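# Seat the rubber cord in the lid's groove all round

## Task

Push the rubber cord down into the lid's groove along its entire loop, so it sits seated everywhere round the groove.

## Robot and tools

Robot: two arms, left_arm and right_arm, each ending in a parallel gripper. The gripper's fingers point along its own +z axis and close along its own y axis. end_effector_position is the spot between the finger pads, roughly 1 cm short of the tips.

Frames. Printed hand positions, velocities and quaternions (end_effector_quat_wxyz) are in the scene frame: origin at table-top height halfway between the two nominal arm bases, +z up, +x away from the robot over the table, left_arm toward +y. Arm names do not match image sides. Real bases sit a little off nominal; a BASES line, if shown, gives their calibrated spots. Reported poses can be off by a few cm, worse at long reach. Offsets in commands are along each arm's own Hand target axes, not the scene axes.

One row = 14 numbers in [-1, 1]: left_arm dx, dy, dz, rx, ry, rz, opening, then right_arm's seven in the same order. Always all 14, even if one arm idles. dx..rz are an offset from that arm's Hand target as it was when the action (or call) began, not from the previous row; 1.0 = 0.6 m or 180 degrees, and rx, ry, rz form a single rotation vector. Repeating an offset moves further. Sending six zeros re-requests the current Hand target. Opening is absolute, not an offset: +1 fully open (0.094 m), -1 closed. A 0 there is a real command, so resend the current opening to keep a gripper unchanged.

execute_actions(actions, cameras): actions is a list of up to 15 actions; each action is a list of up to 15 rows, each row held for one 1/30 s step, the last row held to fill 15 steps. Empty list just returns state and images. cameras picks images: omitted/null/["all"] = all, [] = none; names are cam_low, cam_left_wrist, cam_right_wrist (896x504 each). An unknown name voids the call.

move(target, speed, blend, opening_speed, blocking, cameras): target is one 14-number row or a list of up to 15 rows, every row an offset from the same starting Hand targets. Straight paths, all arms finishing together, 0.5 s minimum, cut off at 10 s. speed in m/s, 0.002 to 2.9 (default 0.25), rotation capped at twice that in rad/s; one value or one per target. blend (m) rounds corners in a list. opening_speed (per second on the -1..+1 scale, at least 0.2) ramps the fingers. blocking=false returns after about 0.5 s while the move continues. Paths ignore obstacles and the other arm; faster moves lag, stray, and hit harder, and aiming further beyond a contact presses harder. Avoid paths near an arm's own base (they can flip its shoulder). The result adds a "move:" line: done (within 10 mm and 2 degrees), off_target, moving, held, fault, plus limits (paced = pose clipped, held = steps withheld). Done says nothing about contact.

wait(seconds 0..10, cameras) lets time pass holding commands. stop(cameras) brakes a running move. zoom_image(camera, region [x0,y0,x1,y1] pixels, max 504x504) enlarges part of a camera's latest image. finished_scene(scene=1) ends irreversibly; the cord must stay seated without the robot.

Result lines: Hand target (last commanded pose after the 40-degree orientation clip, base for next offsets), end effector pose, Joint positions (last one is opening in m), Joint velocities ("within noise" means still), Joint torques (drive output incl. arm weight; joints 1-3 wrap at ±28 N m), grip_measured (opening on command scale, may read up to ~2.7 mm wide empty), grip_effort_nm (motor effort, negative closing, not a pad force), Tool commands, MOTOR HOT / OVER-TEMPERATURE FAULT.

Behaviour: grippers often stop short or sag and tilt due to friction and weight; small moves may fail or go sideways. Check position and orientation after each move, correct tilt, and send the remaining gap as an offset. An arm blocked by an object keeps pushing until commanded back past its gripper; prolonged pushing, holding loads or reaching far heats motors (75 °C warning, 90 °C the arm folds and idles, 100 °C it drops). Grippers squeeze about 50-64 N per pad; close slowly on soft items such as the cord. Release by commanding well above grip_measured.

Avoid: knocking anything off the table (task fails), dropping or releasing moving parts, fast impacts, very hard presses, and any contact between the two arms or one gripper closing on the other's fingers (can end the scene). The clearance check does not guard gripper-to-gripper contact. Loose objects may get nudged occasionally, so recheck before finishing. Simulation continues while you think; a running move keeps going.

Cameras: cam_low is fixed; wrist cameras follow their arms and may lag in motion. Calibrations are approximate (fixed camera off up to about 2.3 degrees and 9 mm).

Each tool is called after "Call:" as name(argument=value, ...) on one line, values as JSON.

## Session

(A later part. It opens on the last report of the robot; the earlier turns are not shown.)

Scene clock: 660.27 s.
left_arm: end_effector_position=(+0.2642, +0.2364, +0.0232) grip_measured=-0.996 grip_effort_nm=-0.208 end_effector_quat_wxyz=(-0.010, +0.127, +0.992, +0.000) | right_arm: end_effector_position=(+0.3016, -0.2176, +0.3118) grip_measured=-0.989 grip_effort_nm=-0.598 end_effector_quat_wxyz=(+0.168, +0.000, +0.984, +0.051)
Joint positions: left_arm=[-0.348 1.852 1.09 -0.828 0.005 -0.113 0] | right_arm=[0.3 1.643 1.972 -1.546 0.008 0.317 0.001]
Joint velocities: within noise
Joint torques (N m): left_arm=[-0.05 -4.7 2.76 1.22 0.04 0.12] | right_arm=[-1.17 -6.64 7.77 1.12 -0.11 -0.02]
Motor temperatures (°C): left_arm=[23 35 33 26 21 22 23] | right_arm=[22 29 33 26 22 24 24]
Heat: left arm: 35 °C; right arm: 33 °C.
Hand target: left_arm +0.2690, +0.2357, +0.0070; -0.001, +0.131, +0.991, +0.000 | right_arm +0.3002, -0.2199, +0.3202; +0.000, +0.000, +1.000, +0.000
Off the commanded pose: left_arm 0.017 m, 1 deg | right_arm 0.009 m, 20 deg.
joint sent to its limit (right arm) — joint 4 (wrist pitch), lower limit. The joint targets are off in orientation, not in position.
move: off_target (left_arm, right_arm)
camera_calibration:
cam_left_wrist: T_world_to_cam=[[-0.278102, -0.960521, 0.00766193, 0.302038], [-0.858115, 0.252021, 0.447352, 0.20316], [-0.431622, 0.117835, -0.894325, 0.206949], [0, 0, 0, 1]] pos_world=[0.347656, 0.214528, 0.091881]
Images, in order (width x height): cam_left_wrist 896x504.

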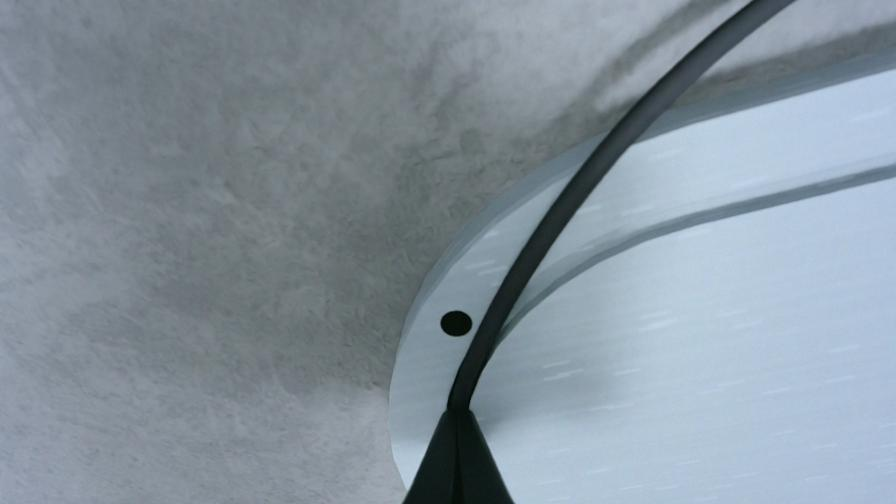

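Call:
move(target=[[0,0,0,0,0,0,-1,-0.05,0.367,0.2,-0.174,0.174,0.478,-0.5]], speed=[0.5])

Scene clock: 675.53 s.
left_arm: end_effector_position=(+0.2642, +0.2364, +0.0232) grip_measured=-0.996 grip_effort_nm=-0.212 end_effector_quat_wxyz=(-0.010, +0.127, +0.992, +0.000) | right_arm: end_effector_position=(+0.3324, -0.0044, +0.2036) grip_measured=-0.503 grip_effort_nm=0.144 end_effector_quat_wxyz=(-0.247, +0.620, +0.708, +0.229)
Joint positions: left_arm=[-0.348 1.852 1.09 -0.828 0.005 -0.113 0] | right_arm=[0.504 2.062 1.943 -1.13 -0.619 2.064 0.023]
Joint velocities: within noise
Joint torques (N m): left_arm=[0.09 -4.62 2.69 1.18 0.01 0.13] | right_arm=[0.14 -9.43 6.31 1.19 -0.46 0.19]
Motor temperatures (°C): left_arm=[23 33 33 27 21 22 23] | right_arm=[22 30 33 26 22 24 24]
Heat: left arm: 33 °C; right arm: 33 °C.
Hand target: left_arm +0.2690, +0.2357, +0.0070; -0.001, +0.131, +0.991, +0.000 | right_arm +0.3302, +0.0003, +0.1999; -0.242, +0.665, +0.664, +0.242
Off the commanded pose: left_arm 0.017 m, 1 deg | right_arm 0.006 m, 7 deg.
joint sent to its limit (right arm) — joint 6 (wrist roll), upper limit. The joint targets are off in orientation, not in position.
move: off_target (left_arm, right_arm)
camera_calibration:
cam_left_wrist: T_world_to_cam=[[-0.278102, -0.960521, 0.00766193, 0.302038], [-0.858115, 0.252021, 0.447352, 0.20316], [-0.431622, 0.117835, -0.894325, 0.206949], [0, 0, 0, 1]] pos_world=[0.347656, 0.214528, 0.091881]
cam_right_wrist: T_world_to_cam=[[-0.992879, -0.115895, -0.0275644, 0.339859], [-0.073767, 0.416444, 0.906164, -0.113648], [-0.0935411, 0.901744, -0.422027, 0.220094], [0, 0, 0, 1]] pos_world=[0.349643, -0.111753, 0.205237]

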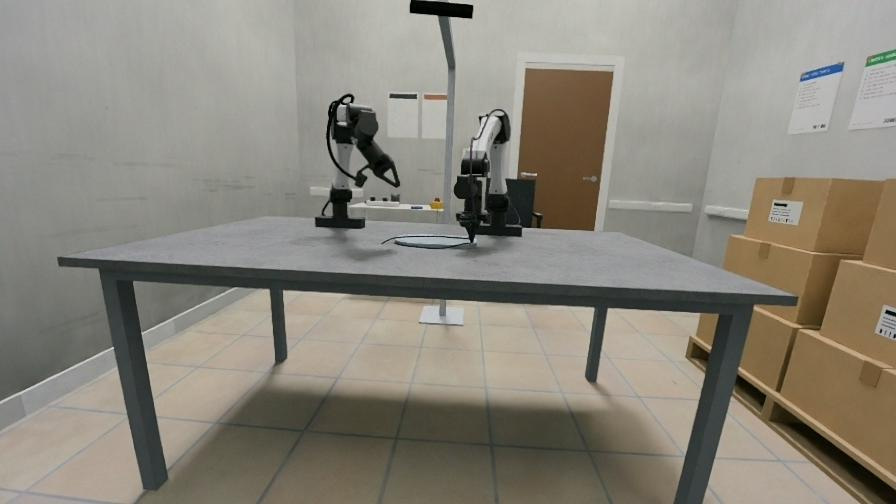

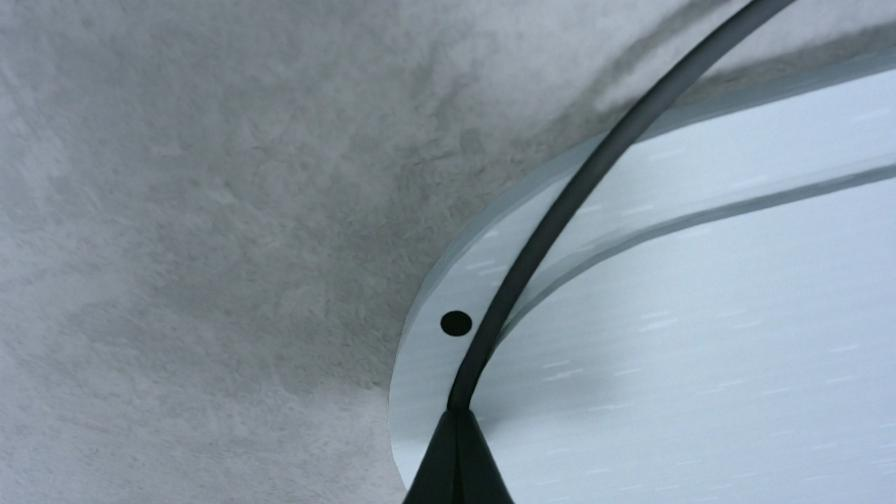

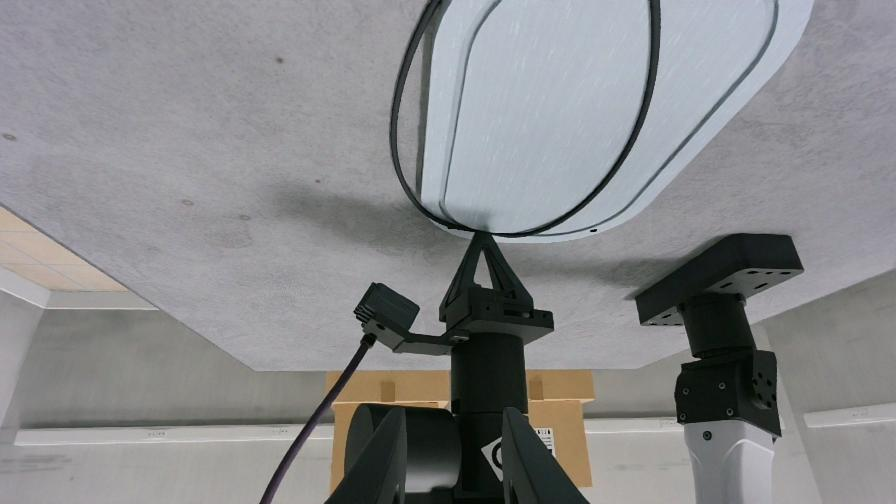

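Call:
move(target=[[0,0,0,0,0,0,-1,0,0,-0.05,0,0,-0.5,-0.5],[0,0,0,0,0,0,-1,0,0,-0.05,0,0,-1,-0.5]], speed=[0.6,0.6], cameras=["cam_right_wrist"])

Scene clock: 691.67 s.
left_arm: end_effector_position=(+0.2642, +0.2364, +0.0232) grip_measured=-0.996 grip_effort_nm=-0.208 end_effector_quat_wxyz=(-0.010, +0.127, +0.992, +0.000) | right_arm: end_effector_position=(+0.3293, -0.0167, +0.2072) grip_measured=-0.502 grip_effort_nm=0.134 end_effector_quat_wxyz=(-0.221, +0.660, -0.675, -0.245)
Joint positions: left_arm=[-0.348 1.852 1.09 -0.828 0.005 -0.113 0] | right_arm=[0.494 1.993 1.859 -1.09 -0.587 -0.931 0.023]
Joint velocities: within noise
Joint torques (N m): left_arm=[0.08 -4.71 2.76 1.16 -0.01 0.18] | right_arm=[-1.05 -12.44 7.17 1.22 -0.49 -0.06]
Motor temperatures (°C): left_arm=[23 32 32 27 21 22 23] | right_arm=[22 34 33 26 22 24 23]
Heat: left arm: 32 °C; right arm: 34 °C.
Hand target: left_arm +0.2690, +0.2357, +0.0070; -0.001, +0.131, +0.991, +0.000 | right_arm +0.3302, -0.0191, +0.2230; -0.242, +0.664, -0.665, -0.242
Off the commanded pose: left_arm 0.017 m, 1 deg | right_arm 0.016 m, 3 deg.
move: off_target (left_arm, right_arm)
camera_calibration:
cam_right_wrist: T_world_to_cam=[[0.998742, -0.000490546, -0.0501385, -0.313784], [-0.0116399, -0.974903, -0.222324, 0.0782021], [-0.0487711, 0.222628, -0.973683, 0.320635], [0, 0, 0, 1]] pos_world=[0.329937, 0.00470341, 0.31385]
Images, in order (width x height): cam_right_wrist 896x504.

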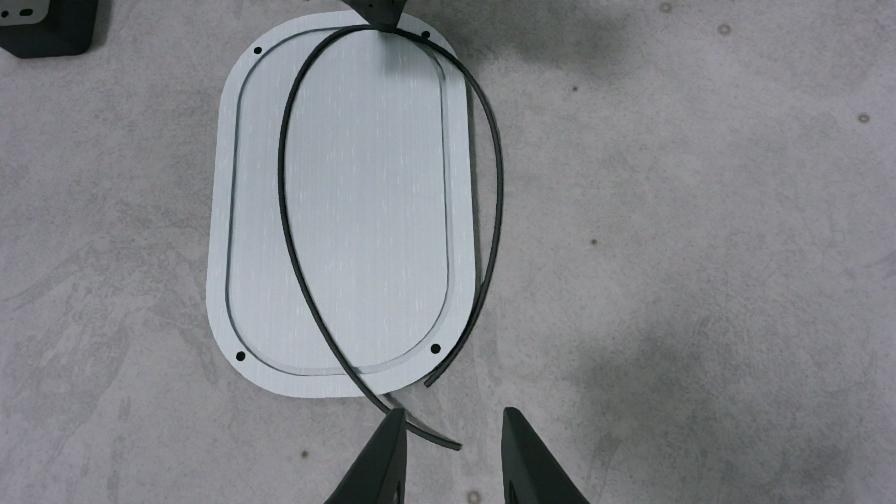

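Call:
move(target=[[0,0,0,0,0,0,-1,0.018,-0.0392,0.34,0,0,0,-0.6]], speed=[0.2], cameras=["cam_right_wrist","cam_left_wrist"])

Scene clock: 713.63 s.
left_arm: end_effector_position=(+0.2642, +0.2364, +0.0232) grip_measured=-0.996 grip_effort_nm=-0.208 end_effector_quat_wxyz=(-0.010, +0.127, +0.992, +0.000) | right_arm: end_effector_position=(+0.3478, +0.0966, +0.0559) grip_measured=-0.598 grip_effort_nm=-0.125 end_effector_quat_wxyz=(-0.228, +0.664, -0.669, -0.242)
Joint positions: left_arm=[-0.348 1.852 1.09 -0.828 0.005 -0.113 0] | right_arm=[0.681 2.362 1.828 -0.57 -0.512 -0.74 0.019]
Joint velocities: within noise
Joint torques (N m): left_arm=[0.28 -4.59 2.69 1.26 -0.01 0.12] | right_arm=[-0.2 -11.43 8.75 1.67 -0.37 0.11]
Motor temperatures (°C): left_arm=[23 31 32 28 21 22 23] | right_arm=[22 36 33 26 22 24 23]
Heat: left arm: 32 °C; right arm: 36 °C.
Hand target: left_arm +0.2690, +0.2357, +0.0070; -0.001, +0.131, +0.991, +0.000 | right_arm +0.3537, +0.1038, +0.0599; -0.242, +0.664, -0.665, -0.242
Off the commanded pose: left_arm 0.017 m, 1 deg | right_arm 0.010 m, 2 deg.
move: off_target (left_arm)
camera_calibration:
cam_left_wrist: T_world_to_cam=[[-0.278537, -0.960395, 0.00767685, 0.30216], [-0.857976, 0.252409, 0.447399, 0.203025], [-0.431618, 0.118031, -0.894301, 0.206903], [0, 0, 0, 1]] pos_world=[0.347656, 0.214527, 0.0918809]
cam_right_wrist: T_world_to_cam=[[0.99943, 0.00749637, -0.0329111, -0.341722], [-0.000242012, -0.97341, -0.229069, 0.151501], [-0.0337532, 0.228946, -0.972854, 0.14313], [0, 0, 0, 1]] pos_world=[0.346395, 0.117265, 0.162702]
Images, in order (width x height): cam_left_wrist 896x504, cam_right_wrist 896x504.

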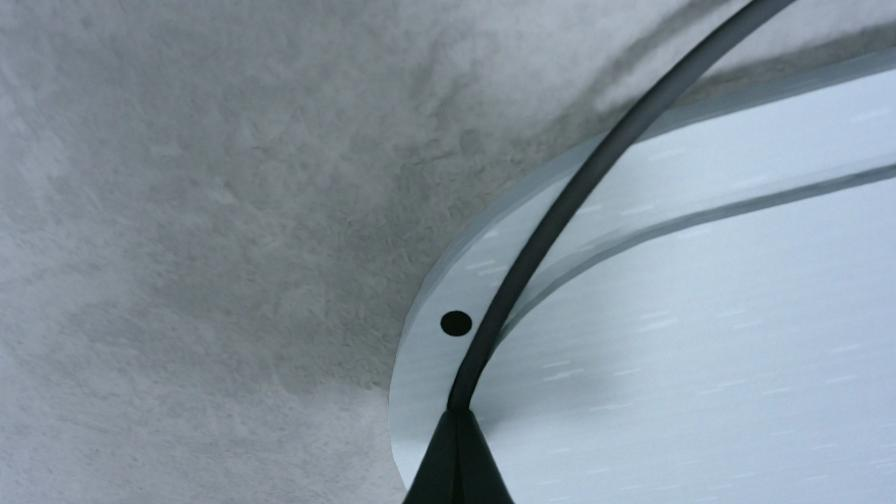

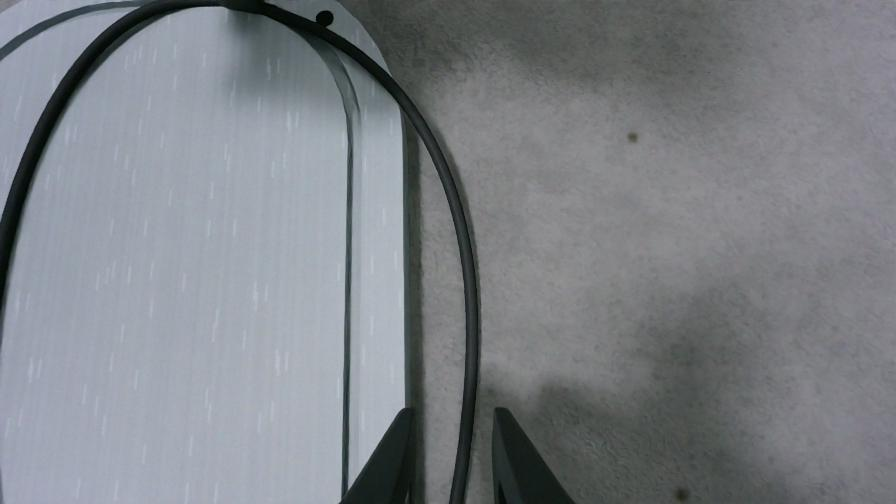

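Call:
move(target=[[0,0,0,0,0,0,-1,0.043,-0.008,0.051,0,0,0,-0.6]], speed=[0.08], cameras=["cam_right_wrist"])

Scene clock: 724.07 s.
left_arm: end_effector_position=(+0.2642, +0.2364, +0.0232) grip_measured=-0.996 grip_effort_nm=-0.203 end_effector_quat_wxyz=(-0.010, +0.127, +0.992, +0.000) | right_arm: end_effector_position=(+0.3562, +0.1035, +0.0253) grip_measured=-0.598 grip_effort_nm=-0.125 end_effector_quat_wxyz=(-0.239, +0.664, -0.666, -0.241)
Joint positions: left_arm=[-0.348 1.852 1.09 -0.828 0.005 -0.113 0] | right_arm=[0.681 2.434 1.82 -0.468 -0.511 -0.739 0.019]
Joint velocities: within noise
Joint torques (N m): left_arm=[0.16 -4.67 2.67 1.2 -0.01 0.17] | right_arm=[-0.68 -11.51 6.49 1.72 -0.35 0.04]
Motor temperatures (°C): left_arm=[23 31 32 28 21 22 23] | right_arm=[22 36 34 26 22 24 23]
Heat: left arm: 32 °C; right arm: 36 °C.
Hand target: left_arm +0.2690, +0.2357, +0.0070; -0.001, +0.131, +0.991, +0.000 | right_arm +0.3584, +0.1037, +0.0199; -0.242, +0.664, -0.665, -0.242
Off the commanded pose: left_arm 0.017 m, 1 deg | right_arm 0.006 m, 0 deg.
move: off_target (left_arm)
camera_calibration:
cam_right_wrist: T_world_to_cam=[[0.999861, 0.00639615, -0.0153814, -0.351643], [0.00247388, -0.970123, -0.2426, 0.150198], [-0.0164735, 0.242528, -0.970005, 0.104449], [0, 0, 0, 1]] pos_world=[0.352943, 0.122629, 0.132345]
Images, in order (width x height): cam_right_wrist 896x504.

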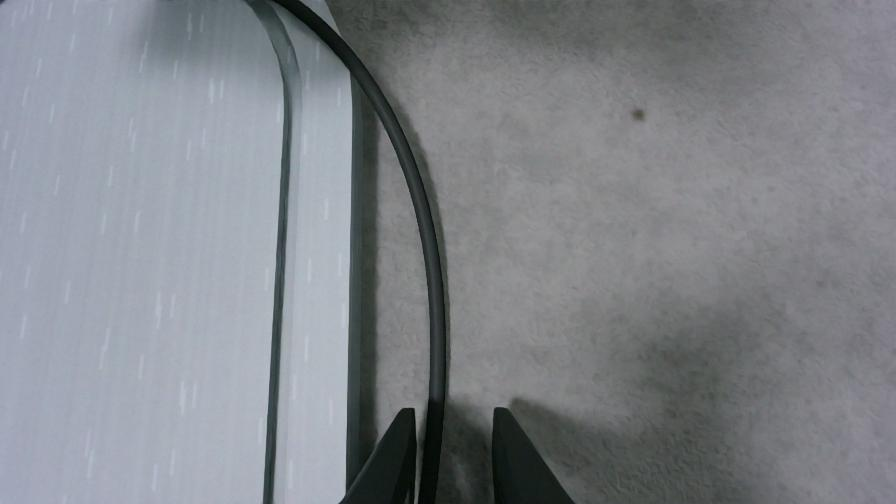

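Call:
move(target=[[0,0,0,0,0,0,-1,0.0135,0.0065,0.016,0,0,0,-0.6]], speed=[0.05], cameras=["cam_right_wrist"])

Scene clock: 728.60 s.
left_arm: end_effector_position=(+0.2642, +0.2364, +0.0232) grip_measured=-0.996 grip_effort_nm=-0.208 end_effector_quat_wxyz=(-0.010, +0.127, +0.992, +0.000) | right_arm: end_effector_position=(+0.3569, +0.1045, +0.0205) grip_measured=-0.598 grip_effort_nm=-0.120 end_effector_quat_wxyz=(-0.249, +0.665, -0.662, -0.241)
Joint positions: left_arm=[-0.348 1.852 1.09 -0.828 0.005 -0.113 0] | right_arm=[0.681 2.434 1.789 -0.415 -0.513 -0.739 0.019]
Joint velocities: within noise
Joint torques (N m): left_arm=[0.06 -4.6 2.62 1.18 0.03 0.16] | right_arm=[-0.18 -10.74 5.83 1.71 -0.32 0.09]
Motor temperatures (°C): left_arm=[23 30 32 28 21 22 23] | right_arm=[22 37 34 27 22 24 23]
Heat: left arm: 32 °C; right arm: 37 °C.
Hand target: left_arm +0.2690, +0.2357, +0.0070; -0.001, +0.131, +0.991, +0.000 | right_arm +0.3545, +0.1038, +0.0074; -0.242, +0.664, -0.665, -0.242
Off the commanded pose: left_arm 0.017 m, 1 deg | right_arm 0.013 m, 1 deg.
move: off_target (left_arm, right_arm)
camera_calibration:
cam_right_wrist: T_world_to_cam=[[0.999971, 0.00761235, 0.000056219, -0.352927], [0.00737012, -0.96625, -0.257502, 0.148177], [-0.00190587, 0.257495, -0.966278, 0.0927418], [0, 0, 0, 1]] pos_world=[0.352001, 0.121982, 0.12779]
Images, in order (width x height): cam_right_wrist 896x504.

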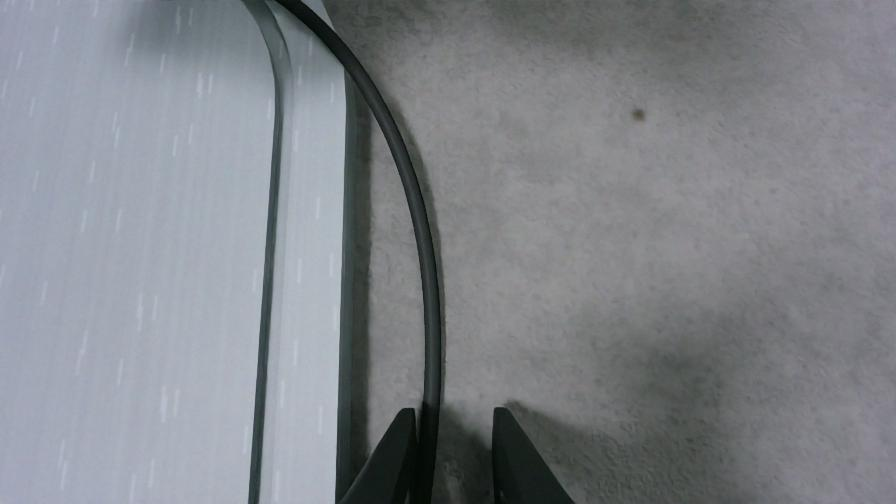

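Call:
move(target=[[0,0,0,0,0,0,-1,-0.0045,-0.00,-0.0055,0,0,0,-0.96]], speed=[0.05], opening_speed=0.6, cameras=["cam_right_wrist"])

Scene clock: 733.97 s.
left_arm: end_effector_position=(+0.2642, +0.2364, +0.0232) grip_measured=-0.996 grip_effort_nm=-0.208 end_effector_quat_wxyz=(-0.010, +0.127, +0.992, +0.000) | right_arm: end_effector_position=(+0.3573, +0.1047, +0.0206) grip_measured=-0.957 grip_effort_nm=-0.589 end_effector_quat_wxyz=(-0.250, +0.665, -0.662, -0.240)
Joint positions: left_arm=[-0.348 1.852 1.09 -0.828 0.005 -0.113 0] | right_arm=[0.681 2.434 1.789 -0.412 -0.513 -0.739 0.002]
Joint velocities: within noise
Joint torques (N m): left_arm=[-0.05 -4.79 2.85 1.19 -0.02 0.14] | right_arm=[-0.25 -11.36 6.24 1.52 -0.32 0.08]
Motor temperatures (°C): left_arm=[23 30 32 28 21 22 23] | right_arm=[22 38 34 27 22 24 23]
Heat: left arm: 32 °C; right arm: 38 °C.
Hand target: left_arm +0.2690, +0.2357, +0.0070; -0.001, +0.131, +0.991, +0.000 | right_arm +0.3544, +0.1037, +0.0116; -0.242, +0.664, -0.665, -0.242
Off the commanded pose: left_arm 0.017 m, 1 deg | right_arm 0.009 m, 1 deg.
move: off_target (left_arm)
camera_calibration:
cam_right_wrist: T_world_to_cam=[[0.99997, 0.00727148, 0.00256002, -0.353398], [0.00768621, -0.965934, -0.258675, 0.148294], [0.000591854, 0.258687, -0.965961, 0.0917405], [0, 0, 0, 1]] pos_world=[0.352194, 0.12208, 0.127882]
Images, in order (width x height): cam_right_wrist 896x504.

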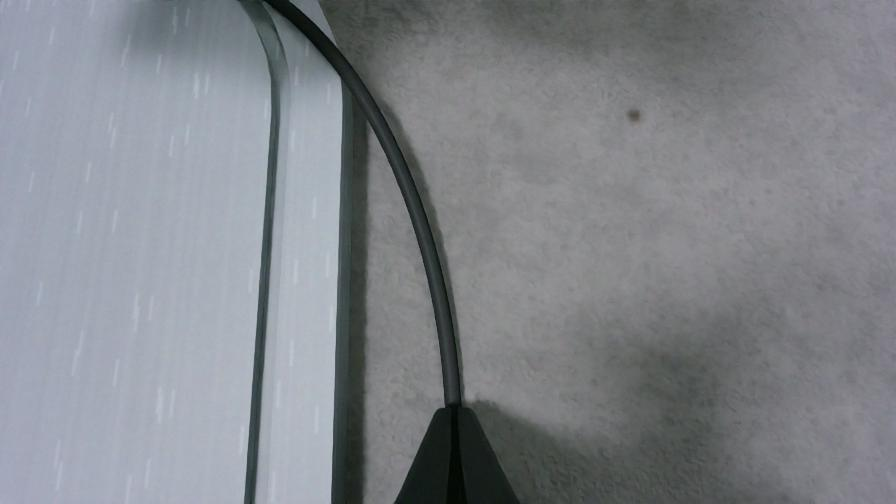

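Call:
move(target=[[0,0,0,0,0,0,-1,-0.0536,0,-0.0638,0,0,0,-0.98],[0,0,0,0,0,0,-1,0.0043,0.065,-0.0907,0,0,0,-0.98]], speed=0.1)

Scene clock: 763.93 s.
left_arm: end_effector_position=(+0.2642, +0.2364, +0.0232) grip_measured=-0.996 grip_effort_nm=-0.203 end_effector_quat_wxyz=(-0.010, +0.127, +0.992, +0.000) | right_arm: end_effector_position=(+0.3120, +0.0702, +0.0375) grip_measured=-0.976 grip_effort_nm=-0.882 end_effector_quat_wxyz=(-0.230, +0.664, -0.666, -0.251)
Joint positions: left_arm=[-0.348 1.852 1.09 -0.828 0.005 -0.113 0] | right_arm=[0.681 2.228 1.506 -0.379 -0.531 -0.739 0.001]
Joint velocities: within noise
Joint torques (N m): left_arm=[0.17 -4.66 2.62 1.25 0 0.13] | right_arm=[-0.75 -14.54 5.64 1.37 -0.19 0.03]
Motor temperatures (°C): left_arm=[23 30 31 28 21 22 23] | right_arm=[22 41 34 27 22 24 23]
Heat: left arm: 31 °C; right arm: 41 °C.
Hand target: left_arm +0.2690, +0.2357, +0.0070; -0.001, +0.131, +0.991, +0.000 | right_arm +0.3155, +0.0668, +0.0516; -0.242, +0.664, -0.665, -0.242
Off the commanded pose: left_arm 0.017 m, 1 deg | right_arm 0.015 m, 2 deg.
move: off_target (left_arm, right_arm)
camera_calibration:
cam_left_wrist: T_world_to_cam=[[-0.278537, -0.960395, 0.00767685, 0.30216], [-0.857976, 0.252409, 0.447399, 0.203025], [-0.431618, 0.118031, -0.894301, 0.206903], [0, 0, 0, 1]] pos_world=[0.347656, 0.214527, 0.0918809]
cam_right_wrist: T_world_to_cam=[[0.999028, 0.0157274, -0.041191, -0.306571], [0.00519356, -0.969691, -0.244281, 0.120205], [-0.0437844, 0.24383, -0.968829, 0.131984], [0, 0, 0, 1]] pos_world=[0.311427, 0.0892014, 0.144606]

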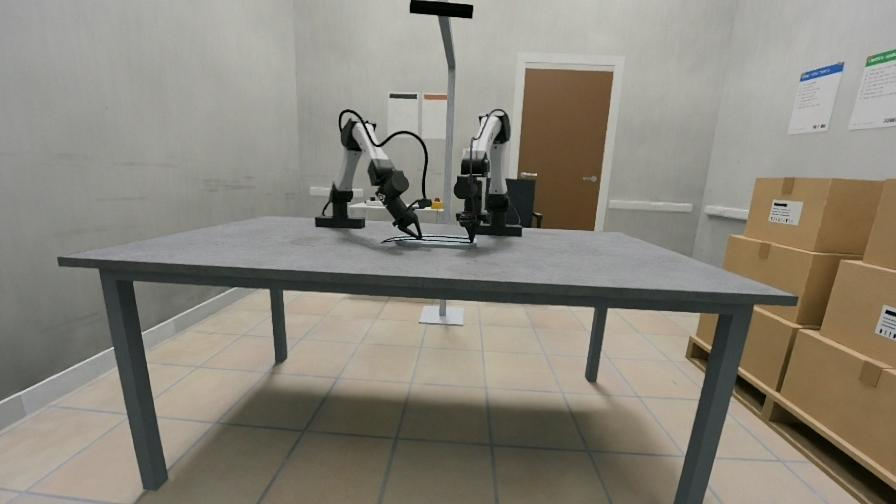

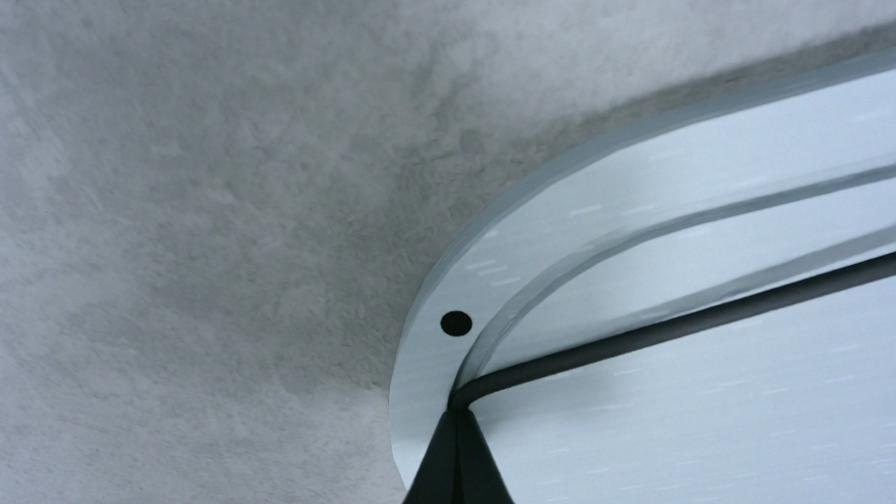

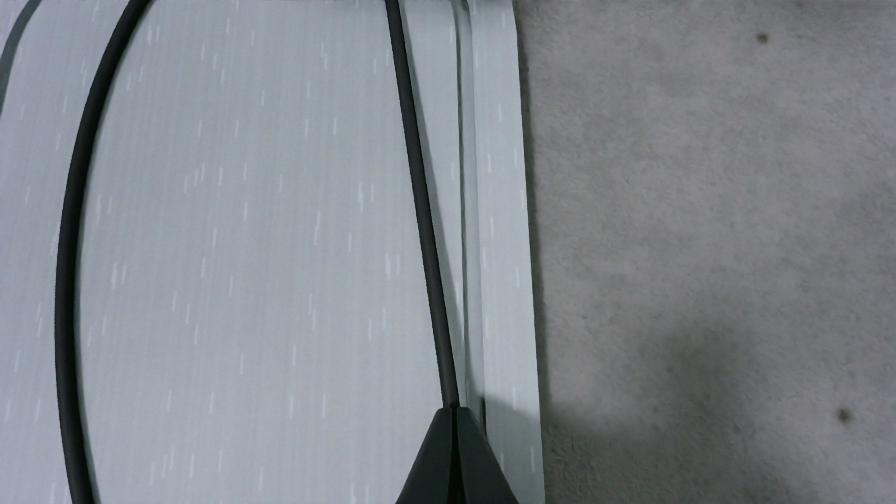

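Call:
move(target=[0,0,0,0,0,0,-1,-0.0166,-0.0117,0.0263,0,0,0,-0.98], speed=0.1, cameras=["cam_left_wrist","cam_right_wrist"])

Scene clock: 770.97 s.
left_arm: end_effector_position=(+0.2642, +0.2364, +0.0232) grip_measured=-0.996 grip_effort_nm=-0.203 end_effector_quat_wxyz=(-0.010, +0.127, +0.992, +0.000) | right_arm: end_effector_position=(+0.3216, +0.0803, +0.0472) grip_measured=-0.975 grip_effort_nm=-0.701 end_effector_quat_wxyz=(-0.243, +0.664, -0.664, -0.242)
Joint positions: left_arm=[-0.348 1.852 1.09 -0.828 0.005 -0.113 0] | right_arm=[0.69 2.239 1.56 -0.388 -0.511 -0.728 0.001]
Joint velocities: within noise
Joint torques (N m): left_arm=[-0.06 -4.51 2.86 1.2 0.01 0.13] | right_arm=[-0.01 -9.96 8.32 1.45 -0.31 0.1]
Motor temperatures (°C): left_arm=[23 30 31 28 21 22 23] | right_arm=[22 41 34 27 22 24 24]
Heat: left arm: 31 °C; right arm: 41 °C.
Hand target: left_arm +0.2690, +0.2357, +0.0070; -0.001, +0.131, +0.991, +0.000 | right_arm +0.3225, +0.0845, +0.0459; -0.242, +0.664, -0.665, -0.242
Off the commanded pose: left_arm 0.017 m, 1 deg | right_arm 0.004 m, 0 deg.
move: off_target (left_arm)
camera_calibration:
cam_left_wrist: T_world_to_cam=[[-0.278537, -0.960395, 0.00767685, 0.30216], [-0.857976, 0.252409, 0.447399, 0.203025], [-0.431618, 0.118031, -0.894301, 0.206903], [0, 0, 0, 1]] pos_world=[0.347656, 0.214527, 0.0918809]
cam_right_wrist: T_world_to_cam=[[0.999916, 0.00679753, -0.011026, -0.316871], [0.00380147, -0.967753, -0.251874, 0.133011], [-0.0123826, 0.251811, -0.967697, 0.128569], [0, 0, 0, 1]] pos_world=[0.317931, 0.0985007, 0.154424]
Images, in order (width x height): cam_left_wrist 896x504, cam_right_wrist 896x504.

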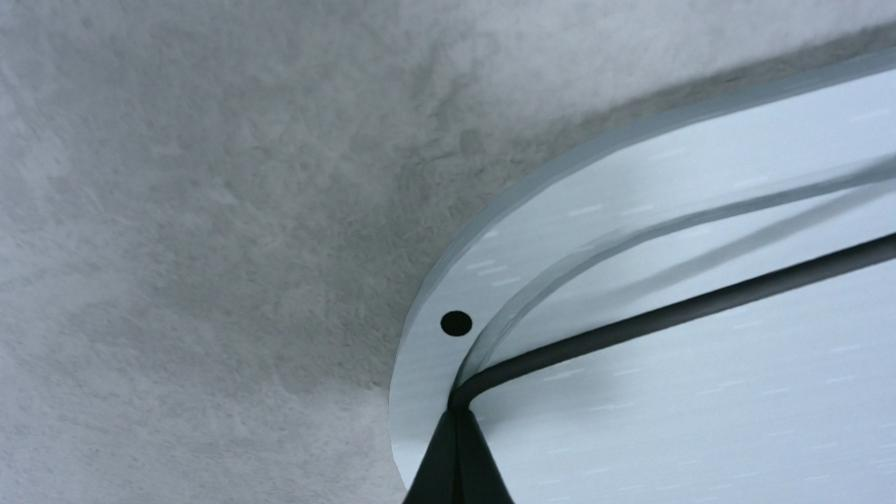

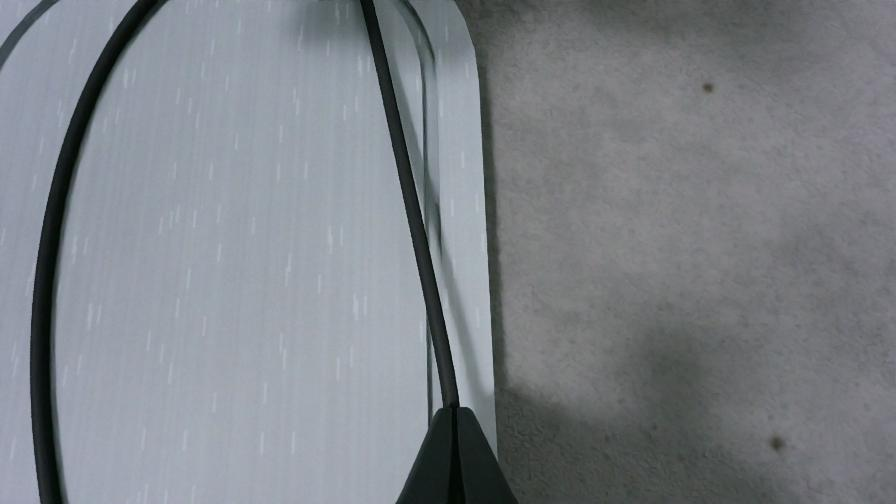

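Call:
move(target=[0,0,0,0,0,0,-1,-0.0024,0.003,0.0282,0,0,0,-0.98], speed=0.1, cameras=["cam_left_wrist","cam_right_wrist"])

Scene clock: 779.37 s.
left_arm: end_effector_position=(+0.2642, +0.2364, +0.0232) grip_measured=-0.996 grip_effort_nm=-0.208 end_effector_quat_wxyz=(-0.010, +0.127, +0.992, +0.000) | right_arm: end_effector_position=(+0.3171, +0.0872, +0.0328) grip_measured=-0.975 grip_effort_nm=-0.716 end_effector_quat_wxyz=(-0.231, +0.663, -0.670, -0.241)
Joint positions: left_arm=[-0.348 1.852 1.09 -0.828 0.005 -0.113 0] | right_arm=[0.71 2.278 1.576 -0.382 -0.496 -0.706 0.001]
Joint velocities: within noise
Joint torques (N m): left_arm=[-0.08 -4.75 2.73 1.13 -0.02 0.15] | right_arm=[0.31 -9.95 8.42 1.71 -0.42 0.07]
Motor temperatures (°C): left_arm=[23 30 31 28 21 22 23] | right_arm=[22 40 34 27 22 24 24]
Heat: left arm: 31 °C; right arm: 40 °C.
Hand target: left_arm +0.2690, +0.2357, +0.0070; -0.001, +0.131, +0.991, +0.000 | right_arm +0.3207, +0.0965, +0.0339; -0.242, +0.664, -0.665, -0.242
Off the commanded pose: left_arm 0.017 m, 1 deg | right_arm 0.010 m, 1 deg.
move: off_target (left_arm)
camera_calibration:
cam_left_wrist: T_world_to_cam=[[-0.278537, -0.960395, 0.00767685, 0.30216], [-0.857976, 0.252409, 0.447399, 0.203025], [-0.431618, 0.118031, -0.894301, 0.206903], [0, 0, 0, 1]] pos_world=[0.347656, 0.214527, 0.0918809]
cam_right_wrist: T_world_to_cam=[[0.999603, 0.00276276, -0.0280527, -0.311529], [-0.00380157, -0.972881, -0.231275, 0.138255], [-0.0279309, 0.23129, -0.972484, 0.119747], [0, 0, 0, 1]] pos_world=[0.315276, 0.10767, 0.139688]
Images, in order (width x height): cam_left_wrist 896x504, cam_right_wrist 896x504.

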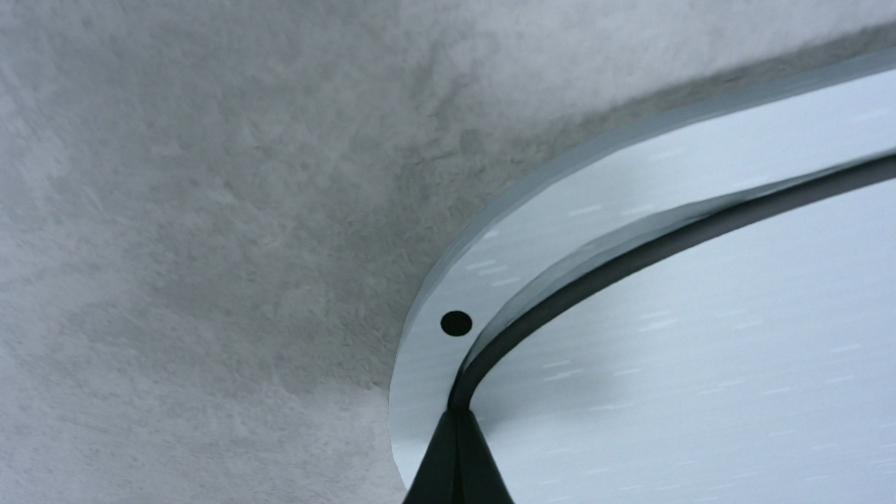

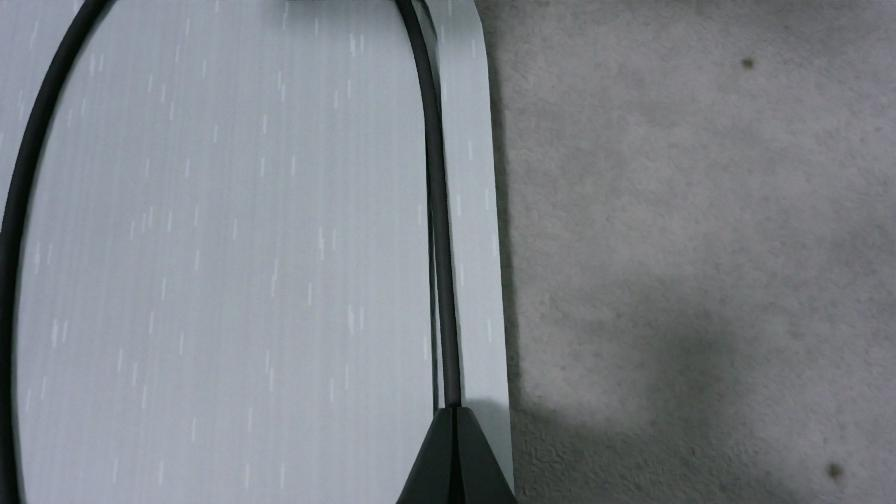

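Call:
move(target=[[0,0,-0.11,0,0,0,-1,-0.005,0.003,0.0043,0,0,0,-0.98],[-0.030,-0.048,-0.11,0,0,0.0556,-1,-0.005,0.003,0.0043,0,0,0,-0.98],[-0.0153,-0.0012,-0.06,0,0,0.0556,-1,-0.005,0.003,0.0043,0,0,0,-0.98],[-0.0153,-0.0012,0,0,0,0.0556,-1,-0.005,0.003,0.0043,0,0,0,-0.98]], speed=[0.2,0.2,0.1,0.1], cameras=["cam_left_wrist","cam_right_wrist"])

Scene clock: 785.97 s.
left_arm: end_effector_position=(+0.2722, +0.2339, +0.0233) grip_measured=-0.996 grip_effort_nm=-0.203 end_effector_quat_wxyz=(-0.011, +0.212, +0.977, +0.000) | right_arm: end_effector_position=(+0.3150, +0.0912, +0.0319) grip_measured=-0.976 grip_effort_nm=-0.891 end_effector_quat_wxyz=(-0.231, +0.663, -0.670, -0.240)
Joint positions: left_arm=[-0.348 1.882 1.132 -0.842 0.003 0.061 0] | right_arm=[0.72 2.283 1.582 -0.379 -0.49 -0.696 0.001]
Joint velocities: within noise
Joint torques (N m): left_arm=[0.21 -4.88 2.69 1.23 0.02 0.21] | right_arm=[0.24 -10.09 8.44 1.72 -0.34 0.09]
Motor temperatures (°C): left_arm=[23 30 31 28 21 22 23] | right_arm=[22 40 35 27 22 24 24]
Heat: left arm: 31 °C; right arm: 40 °C.
Hand target: left_arm +0.2777, +0.2326, +0.0070; -0.001, +0.217, +0.976, +0.000 | right_arm +0.3189, +0.1005, +0.0338; -0.242, +0.664, -0.665, -0.242
Off the commanded pose: left_arm 0.017 m, 1 deg | right_arm 0.010 m, 1 deg.
move: off_target (left_arm)
camera_calibration:
cam_left_wrist: T_world_to_cam=[[-0.439838, -0.898033, 0.00887044, 0.331283], [-0.800482, 0.396499, 0.449463, 0.161094], [-0.40715, 0.19059, -0.893255, 0.187091], [0, 0, 0, 1]] pos_world=[0.350838, 0.197972, 0.0917756]
cam_right_wrist: T_world_to_cam=[[0.999586, 0.00223777, -0.028679, -0.30942], [-0.00440468, -0.973306, -0.229468, 0.142095], [-0.0284269, 0.229499, -0.972894, 0.118162], [0, 0, 0, 1]] pos_world=[0.313277, 0.111877, 0.138691]
Images, in order (width x height): cam_left_wrist 896x504, cam_right_wrist 896x504.

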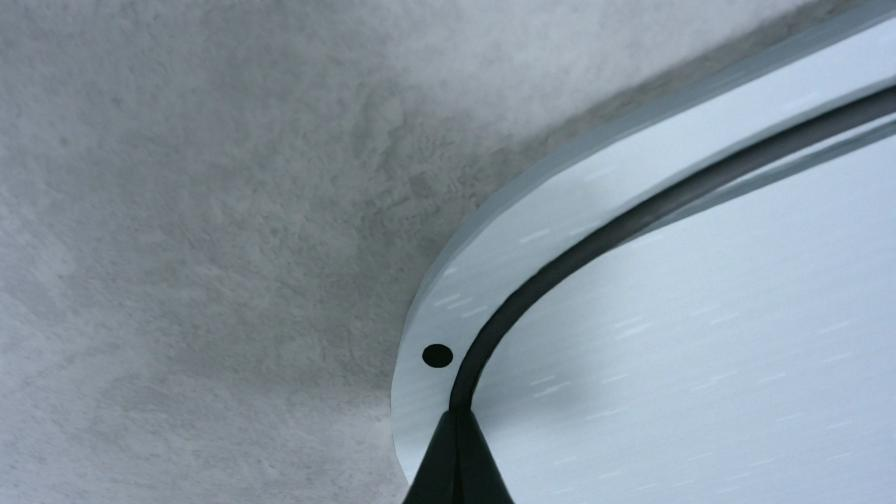

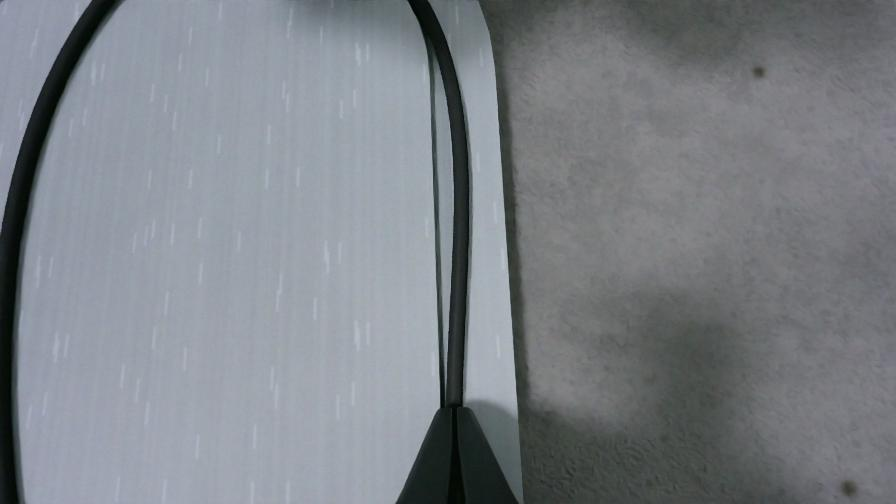

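Call:
move(target=[[0,0,-0.11,0,0,0,-1,0,0,0,0,0,0,-0.98],[-0.036,-0.048,-0.11,0,0,0.0556,-1,0,0,0,0,0,0,-0.98],[-0.0153,-0.0012,-0.06,0,0,0.0556,-1,0,0,0,0,0,0,-0.98],[-0.0153,-0.0012,0,0,0,0.0556,-1,0,0,0,0,0,0,-0.98]], speed=[0.2,0.2,0.1,0.1], cameras=["cam_left_wrist","cam_right_wrist"])

Scene clock: 792.47 s.
left_arm: end_effector_position=(+0.2812, +0.2295, +0.0235) grip_measured=-0.997 grip_effort_nm=-0.208 end_effector_quat_wxyz=(-0.009, +0.296, +0.955, +0.000) | right_arm: end_effector_position=(+0.3151, +0.0912, +0.0319) grip_measured=-0.980 grip_effort_nm=-0.945 end_effector_quat_wxyz=(-0.230, +0.663, -0.671, -0.240)
Joint positions: left_arm=[-0.351 1.912 1.174 -0.85 0.001 0.231 0] | right_arm=[0.72 2.283 1.582 -0.379 -0.489 -0.696 0.001]
Joint velocities: within noise
Joint torques (N m): left_arm=[0.02 -5.34 2.88 1.13 0.06 0.16] | right_arm=[0.18 -10.14 8.46 1.75 -0.35 0.11]
Motor temperatures (°C): left_arm=[23 30 31 28 21 22 23] | right_arm=[22 39 36 27 22 24 24]
Heat: left arm: 31 °C; right arm: 39 °C.
Hand target: left_arm +0.2857, +0.2281, +0.0069; -0.001, +0.301, +0.953, +0.000 | right_arm +0.3188, +0.1005, +0.0338; -0.242, +0.664, -0.665, -0.242
Off the commanded pose: left_arm 0.017 m, 1 deg | right_arm 0.010 m, 1 deg.
move: off_target (left_arm)
camera_calibration:
cam_left_wrist: T_world_to_cam=[[-0.588912, -0.808141, 0.00948952, 0.352539], [-0.721144, 0.530744, 0.445268, 0.117009], [-0.364876, 0.25538, -0.895347, 0.165109], [0, 0, 0, 1]] pos_world=[0.352239, 0.180634, 0.0923845]
cam_right_wrist: T_world_to_cam=[[0.999587, 0.00172177, -0.0286925, -0.30946], [-0.0049038, -0.973356, -0.229247, 0.142132], [-0.0283227, 0.229293, -0.972945, 0.118185], [0, 0, 0, 1]] pos_world=[0.313376, 0.111779, 0.138692]
Images, in order (width x height): cam_left_wrist 896x504, cam_right_wrist 896x504.

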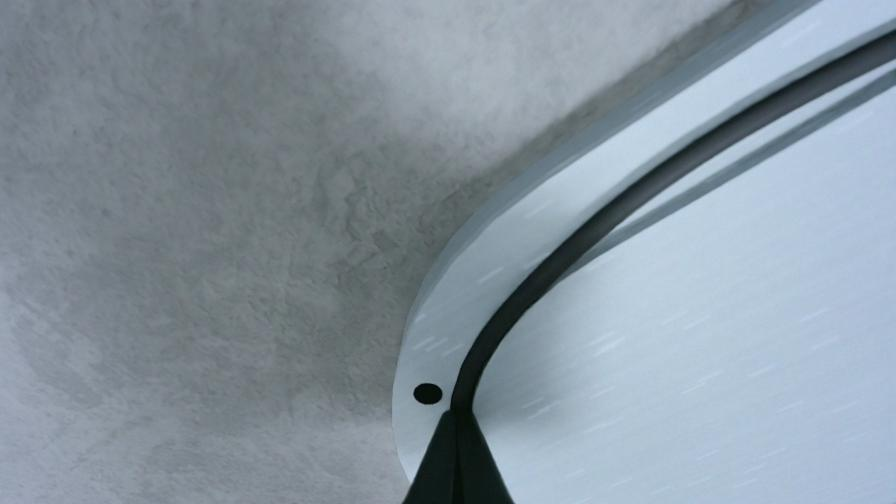

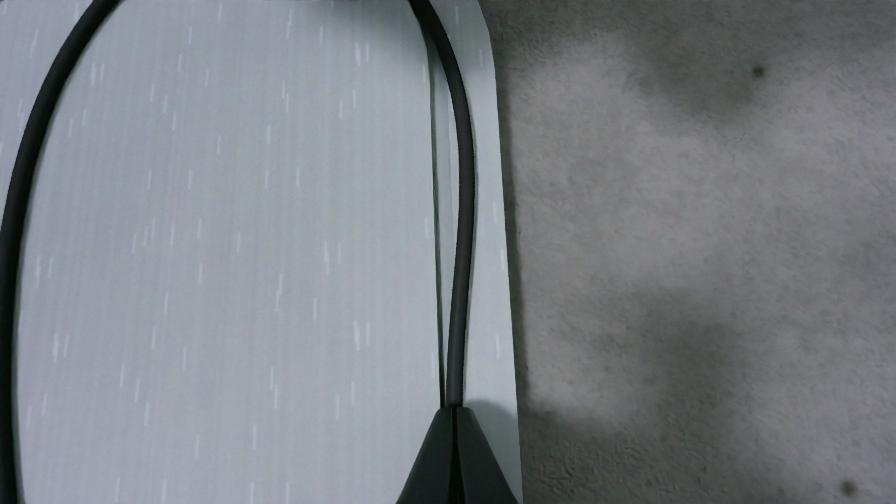

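Call:
move(target=[[0,0,-0.11,0,0,0,-1,0,0,0,0,0,0,-0.98],[-0.044,-0.042,-0.11,0,0,0.0556,-1,0.0077,0.0067,-0.0064,0,0,0,-0.98],[-0.0153,-0.0012,-0.06,0,0,0.0556,-1,0.0077,0.0067,-0.0064,0,0,0,-0.98],[-0.0153,-0.0012,0,0,0,0.0556,-1,0.0077,0.0067,-0.0064,0,0,0,-0.98]], speed=[0.2,0.2,0.1,0.1], cameras=["cam_left_wrist","cam_right_wrist"])

Scene clock: 801.77 s.
left_arm: end_effector_position=(+0.2885, +0.2238, +0.0238) grip_measured=-0.997 grip_effort_nm=-0.203 end_effector_quat_wxyz=(-0.008, +0.378, +0.926, +0.000) | right_arm: end_effector_position=(+0.3158, +0.0921, +0.0316) grip_measured=-0.974 grip_effort_nm=-0.647 end_effector_quat_wxyz=(-0.235, +0.663, -0.669, -0.241)
Joint positions: left_arm=[-0.36 1.941 1.217 -0.863 0 0.397 0] | right_arm=[0.72 2.283 1.576 -0.363 -0.491 -0.696 0.001]
Joint velocities: within noise
Joint torques (N m): left_arm=[0.06 -5.64 2.8 1.19 0.03 0.18] | right_arm=[-0.02 -12.19 5.83 1.74 -0.31 0.06]
Motor temperatures (°C): left_arm=[23 30 32 28 21 22 23] | right_arm=[22 39 36 28 22 24 24]
Heat: left arm: 32 °C; right arm: 39 °C.
Hand target: left_arm +0.2928, +0.2222, +0.0070; -0.001, +0.383, +0.924, +0.000 | right_arm +0.3149, +0.0945, +0.0339; -0.242, +0.664, -0.665, -0.242
Off the commanded pose: left_arm 0.017 m, 1 deg | right_arm 0.003 m, 1 deg.
move: off_target (left_arm)
camera_calibration:
cam_left_wrist: T_world_to_cam=[[-0.720196, -0.693684, 0.0109368, 0.364478], [-0.617963, 0.648588, 0.44436, 0.069046], [-0.315339, 0.313268, -0.895782, 0.14217], [0, 0, 0, 1]] pos_world=[0.349996, 0.163513, 0.0926856]
cam_right_wrist: T_world_to_cam=[[0.999749, 0.00267805, -0.0222377, -0.310498], [-0.0026643, -0.971559, -0.236783, 0.142416], [-0.0222394, 0.236783, -0.971308, 0.115052], [0, 0, 0, 1]] pos_world=[0.313359, 0.111954, 0.138568]
Images, in order (width x height): cam_left_wrist 896x504, cam_right_wrist 896x504.

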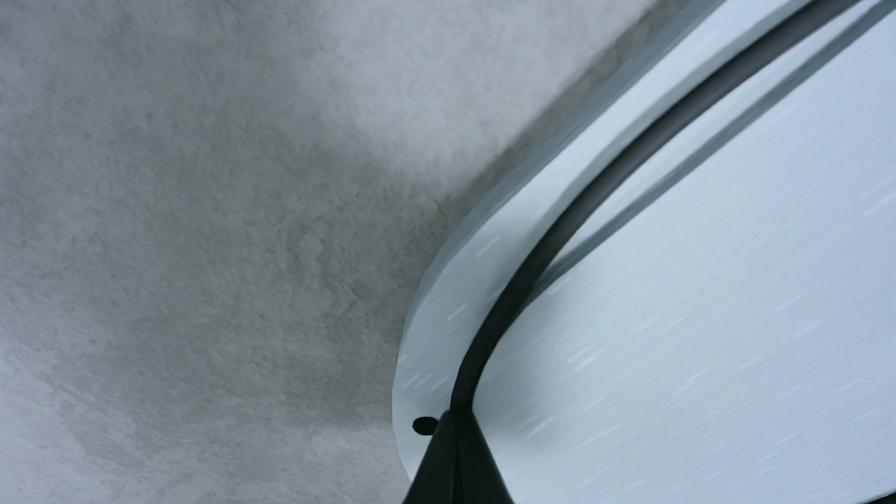

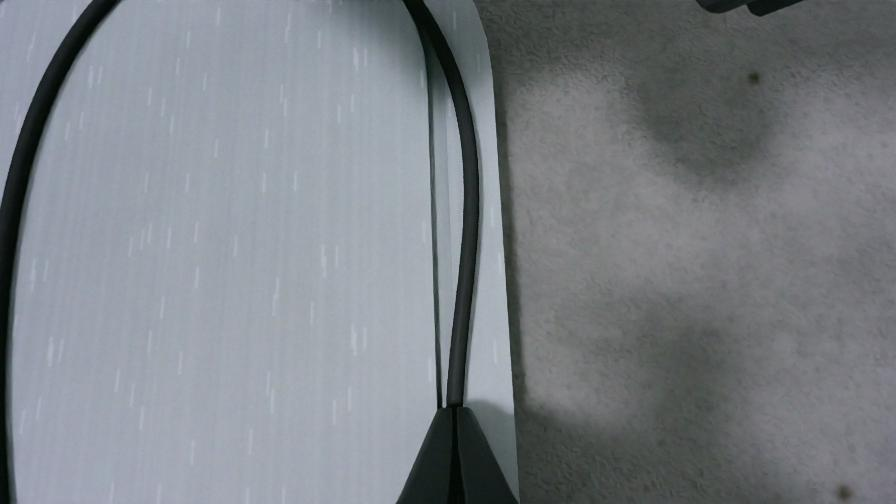

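Call:
move(target=[[0,0,-0.11,0,0,0,-1,0,0,0,0,0,0,-0.98],[-0.051,-0.0366,-0.11,0,0,0.0556,-1,0.0102,0.005,-0.0086,0,0,0,-0.98],[-0.0153,-0.0014,-0.06,0,0,0.0556,-1,0.0102,0.005,-0.0086,0,0,0,-0.98],[-0.0153,-0.0014,-0.004,0,0,0.0556,-1,0.0102,0.005,-0.0086,0,0,0,-0.98]], speed=[0.2,0.2,0.1,0.1], cameras=["cam_left_wrist","cam_right_wrist"])

Scene clock: 810.63 s.
left_arm: end_effector_position=(+0.2951, +0.2174, +0.0239) grip_measured=-0.997 grip_effort_nm=-0.198 end_effector_quat_wxyz=(-0.008, +0.457, +0.889, +0.001) | right_arm: end_effector_position=(+0.3147, +0.0917, +0.0311) grip_measured=-0.979 grip_effort_nm=-0.945 end_effector_quat_wxyz=(-0.246, +0.664, -0.663, -0.242)
Joint positions: left_arm=[-0.372 1.968 1.256 -0.874 -0.004 0.559 0] | right_arm=[0.72 2.271 1.539 -0.316 -0.495 -0.699 0.001]
Joint velocities: within noise
Joint torques (N m): left_arm=[-0.06 -6.19 3.12 1.07 0.1 0.16] | right_arm=[-0.69 -13.14 5.08 1.4 -0.36 0.01]
Motor temperatures (°C): left_arm=[23 30 32 28 21 22 23] | right_arm=[22 40 35 27 22 24 24]
Heat: left arm: 32 °C; right arm: 40 °C.
Hand target: left_arm +0.2986, +0.2151, +0.0093; -0.001, +0.463, +0.887, -0.001 | right_arm +0.3118, +0.0865, +0.0338; -0.242, +0.664, -0.665, -0.242
Off the commanded pose: left_arm 0.015 m, 1 deg | right_arm 0.007 m, 1 deg.
move: off_target (left_arm)
camera_calibration:
cam_left_wrist: T_world_to_cam=[[-0.829415, -0.558553, 0.00943467, 0.367549], [-0.497169, 0.745754, 0.443478, 0.0204185], [-0.254742, 0.363137, -0.896235, 0.117727], [0, 0, 0, 1]] pos_world=[0.344992, 0.147317, 0.0929884]
cam_right_wrist: T_world_to_cam=[[0.999957, 0.00723113, -0.00574547, -0.310401], [0.00553433, -0.967174, -0.254055, 0.139416], [-0.00739397, 0.254012, -0.967173, 0.108225], [0, 0, 0, 1]] pos_world=[0.310417, 0.109593, 0.138308]
Images, in order (width x height): cam_left_wrist 896x504, cam_right_wrist 896x504.

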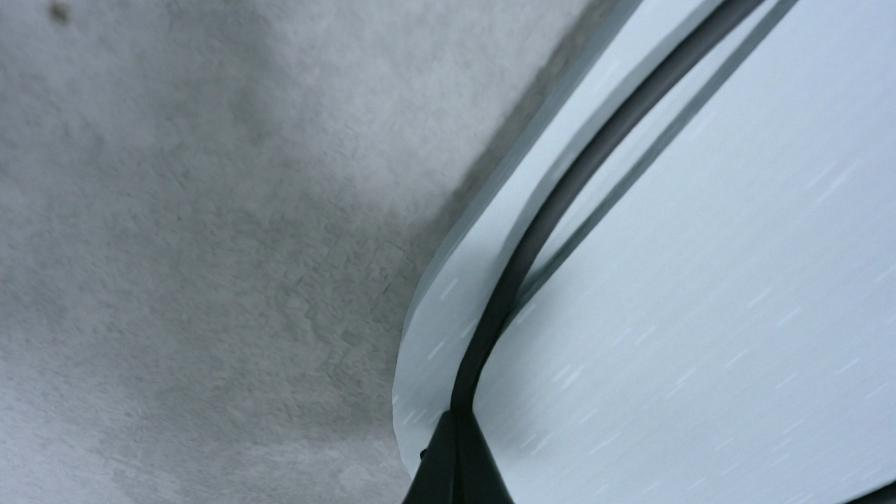

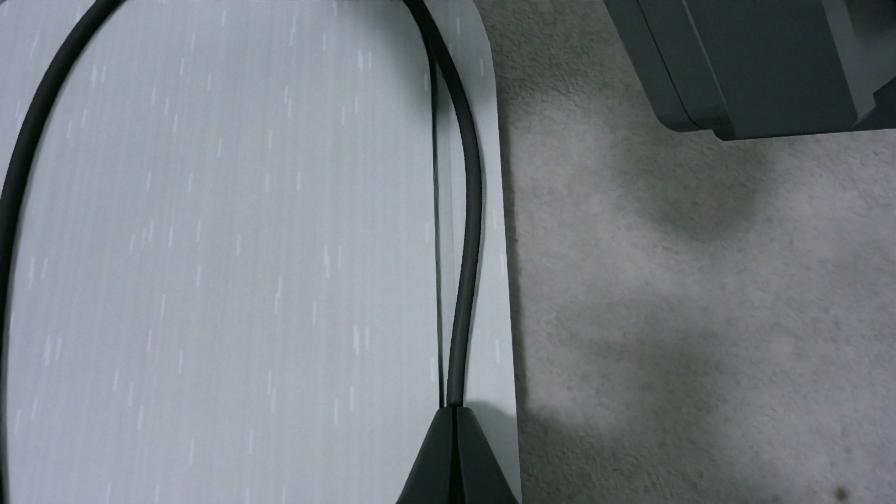

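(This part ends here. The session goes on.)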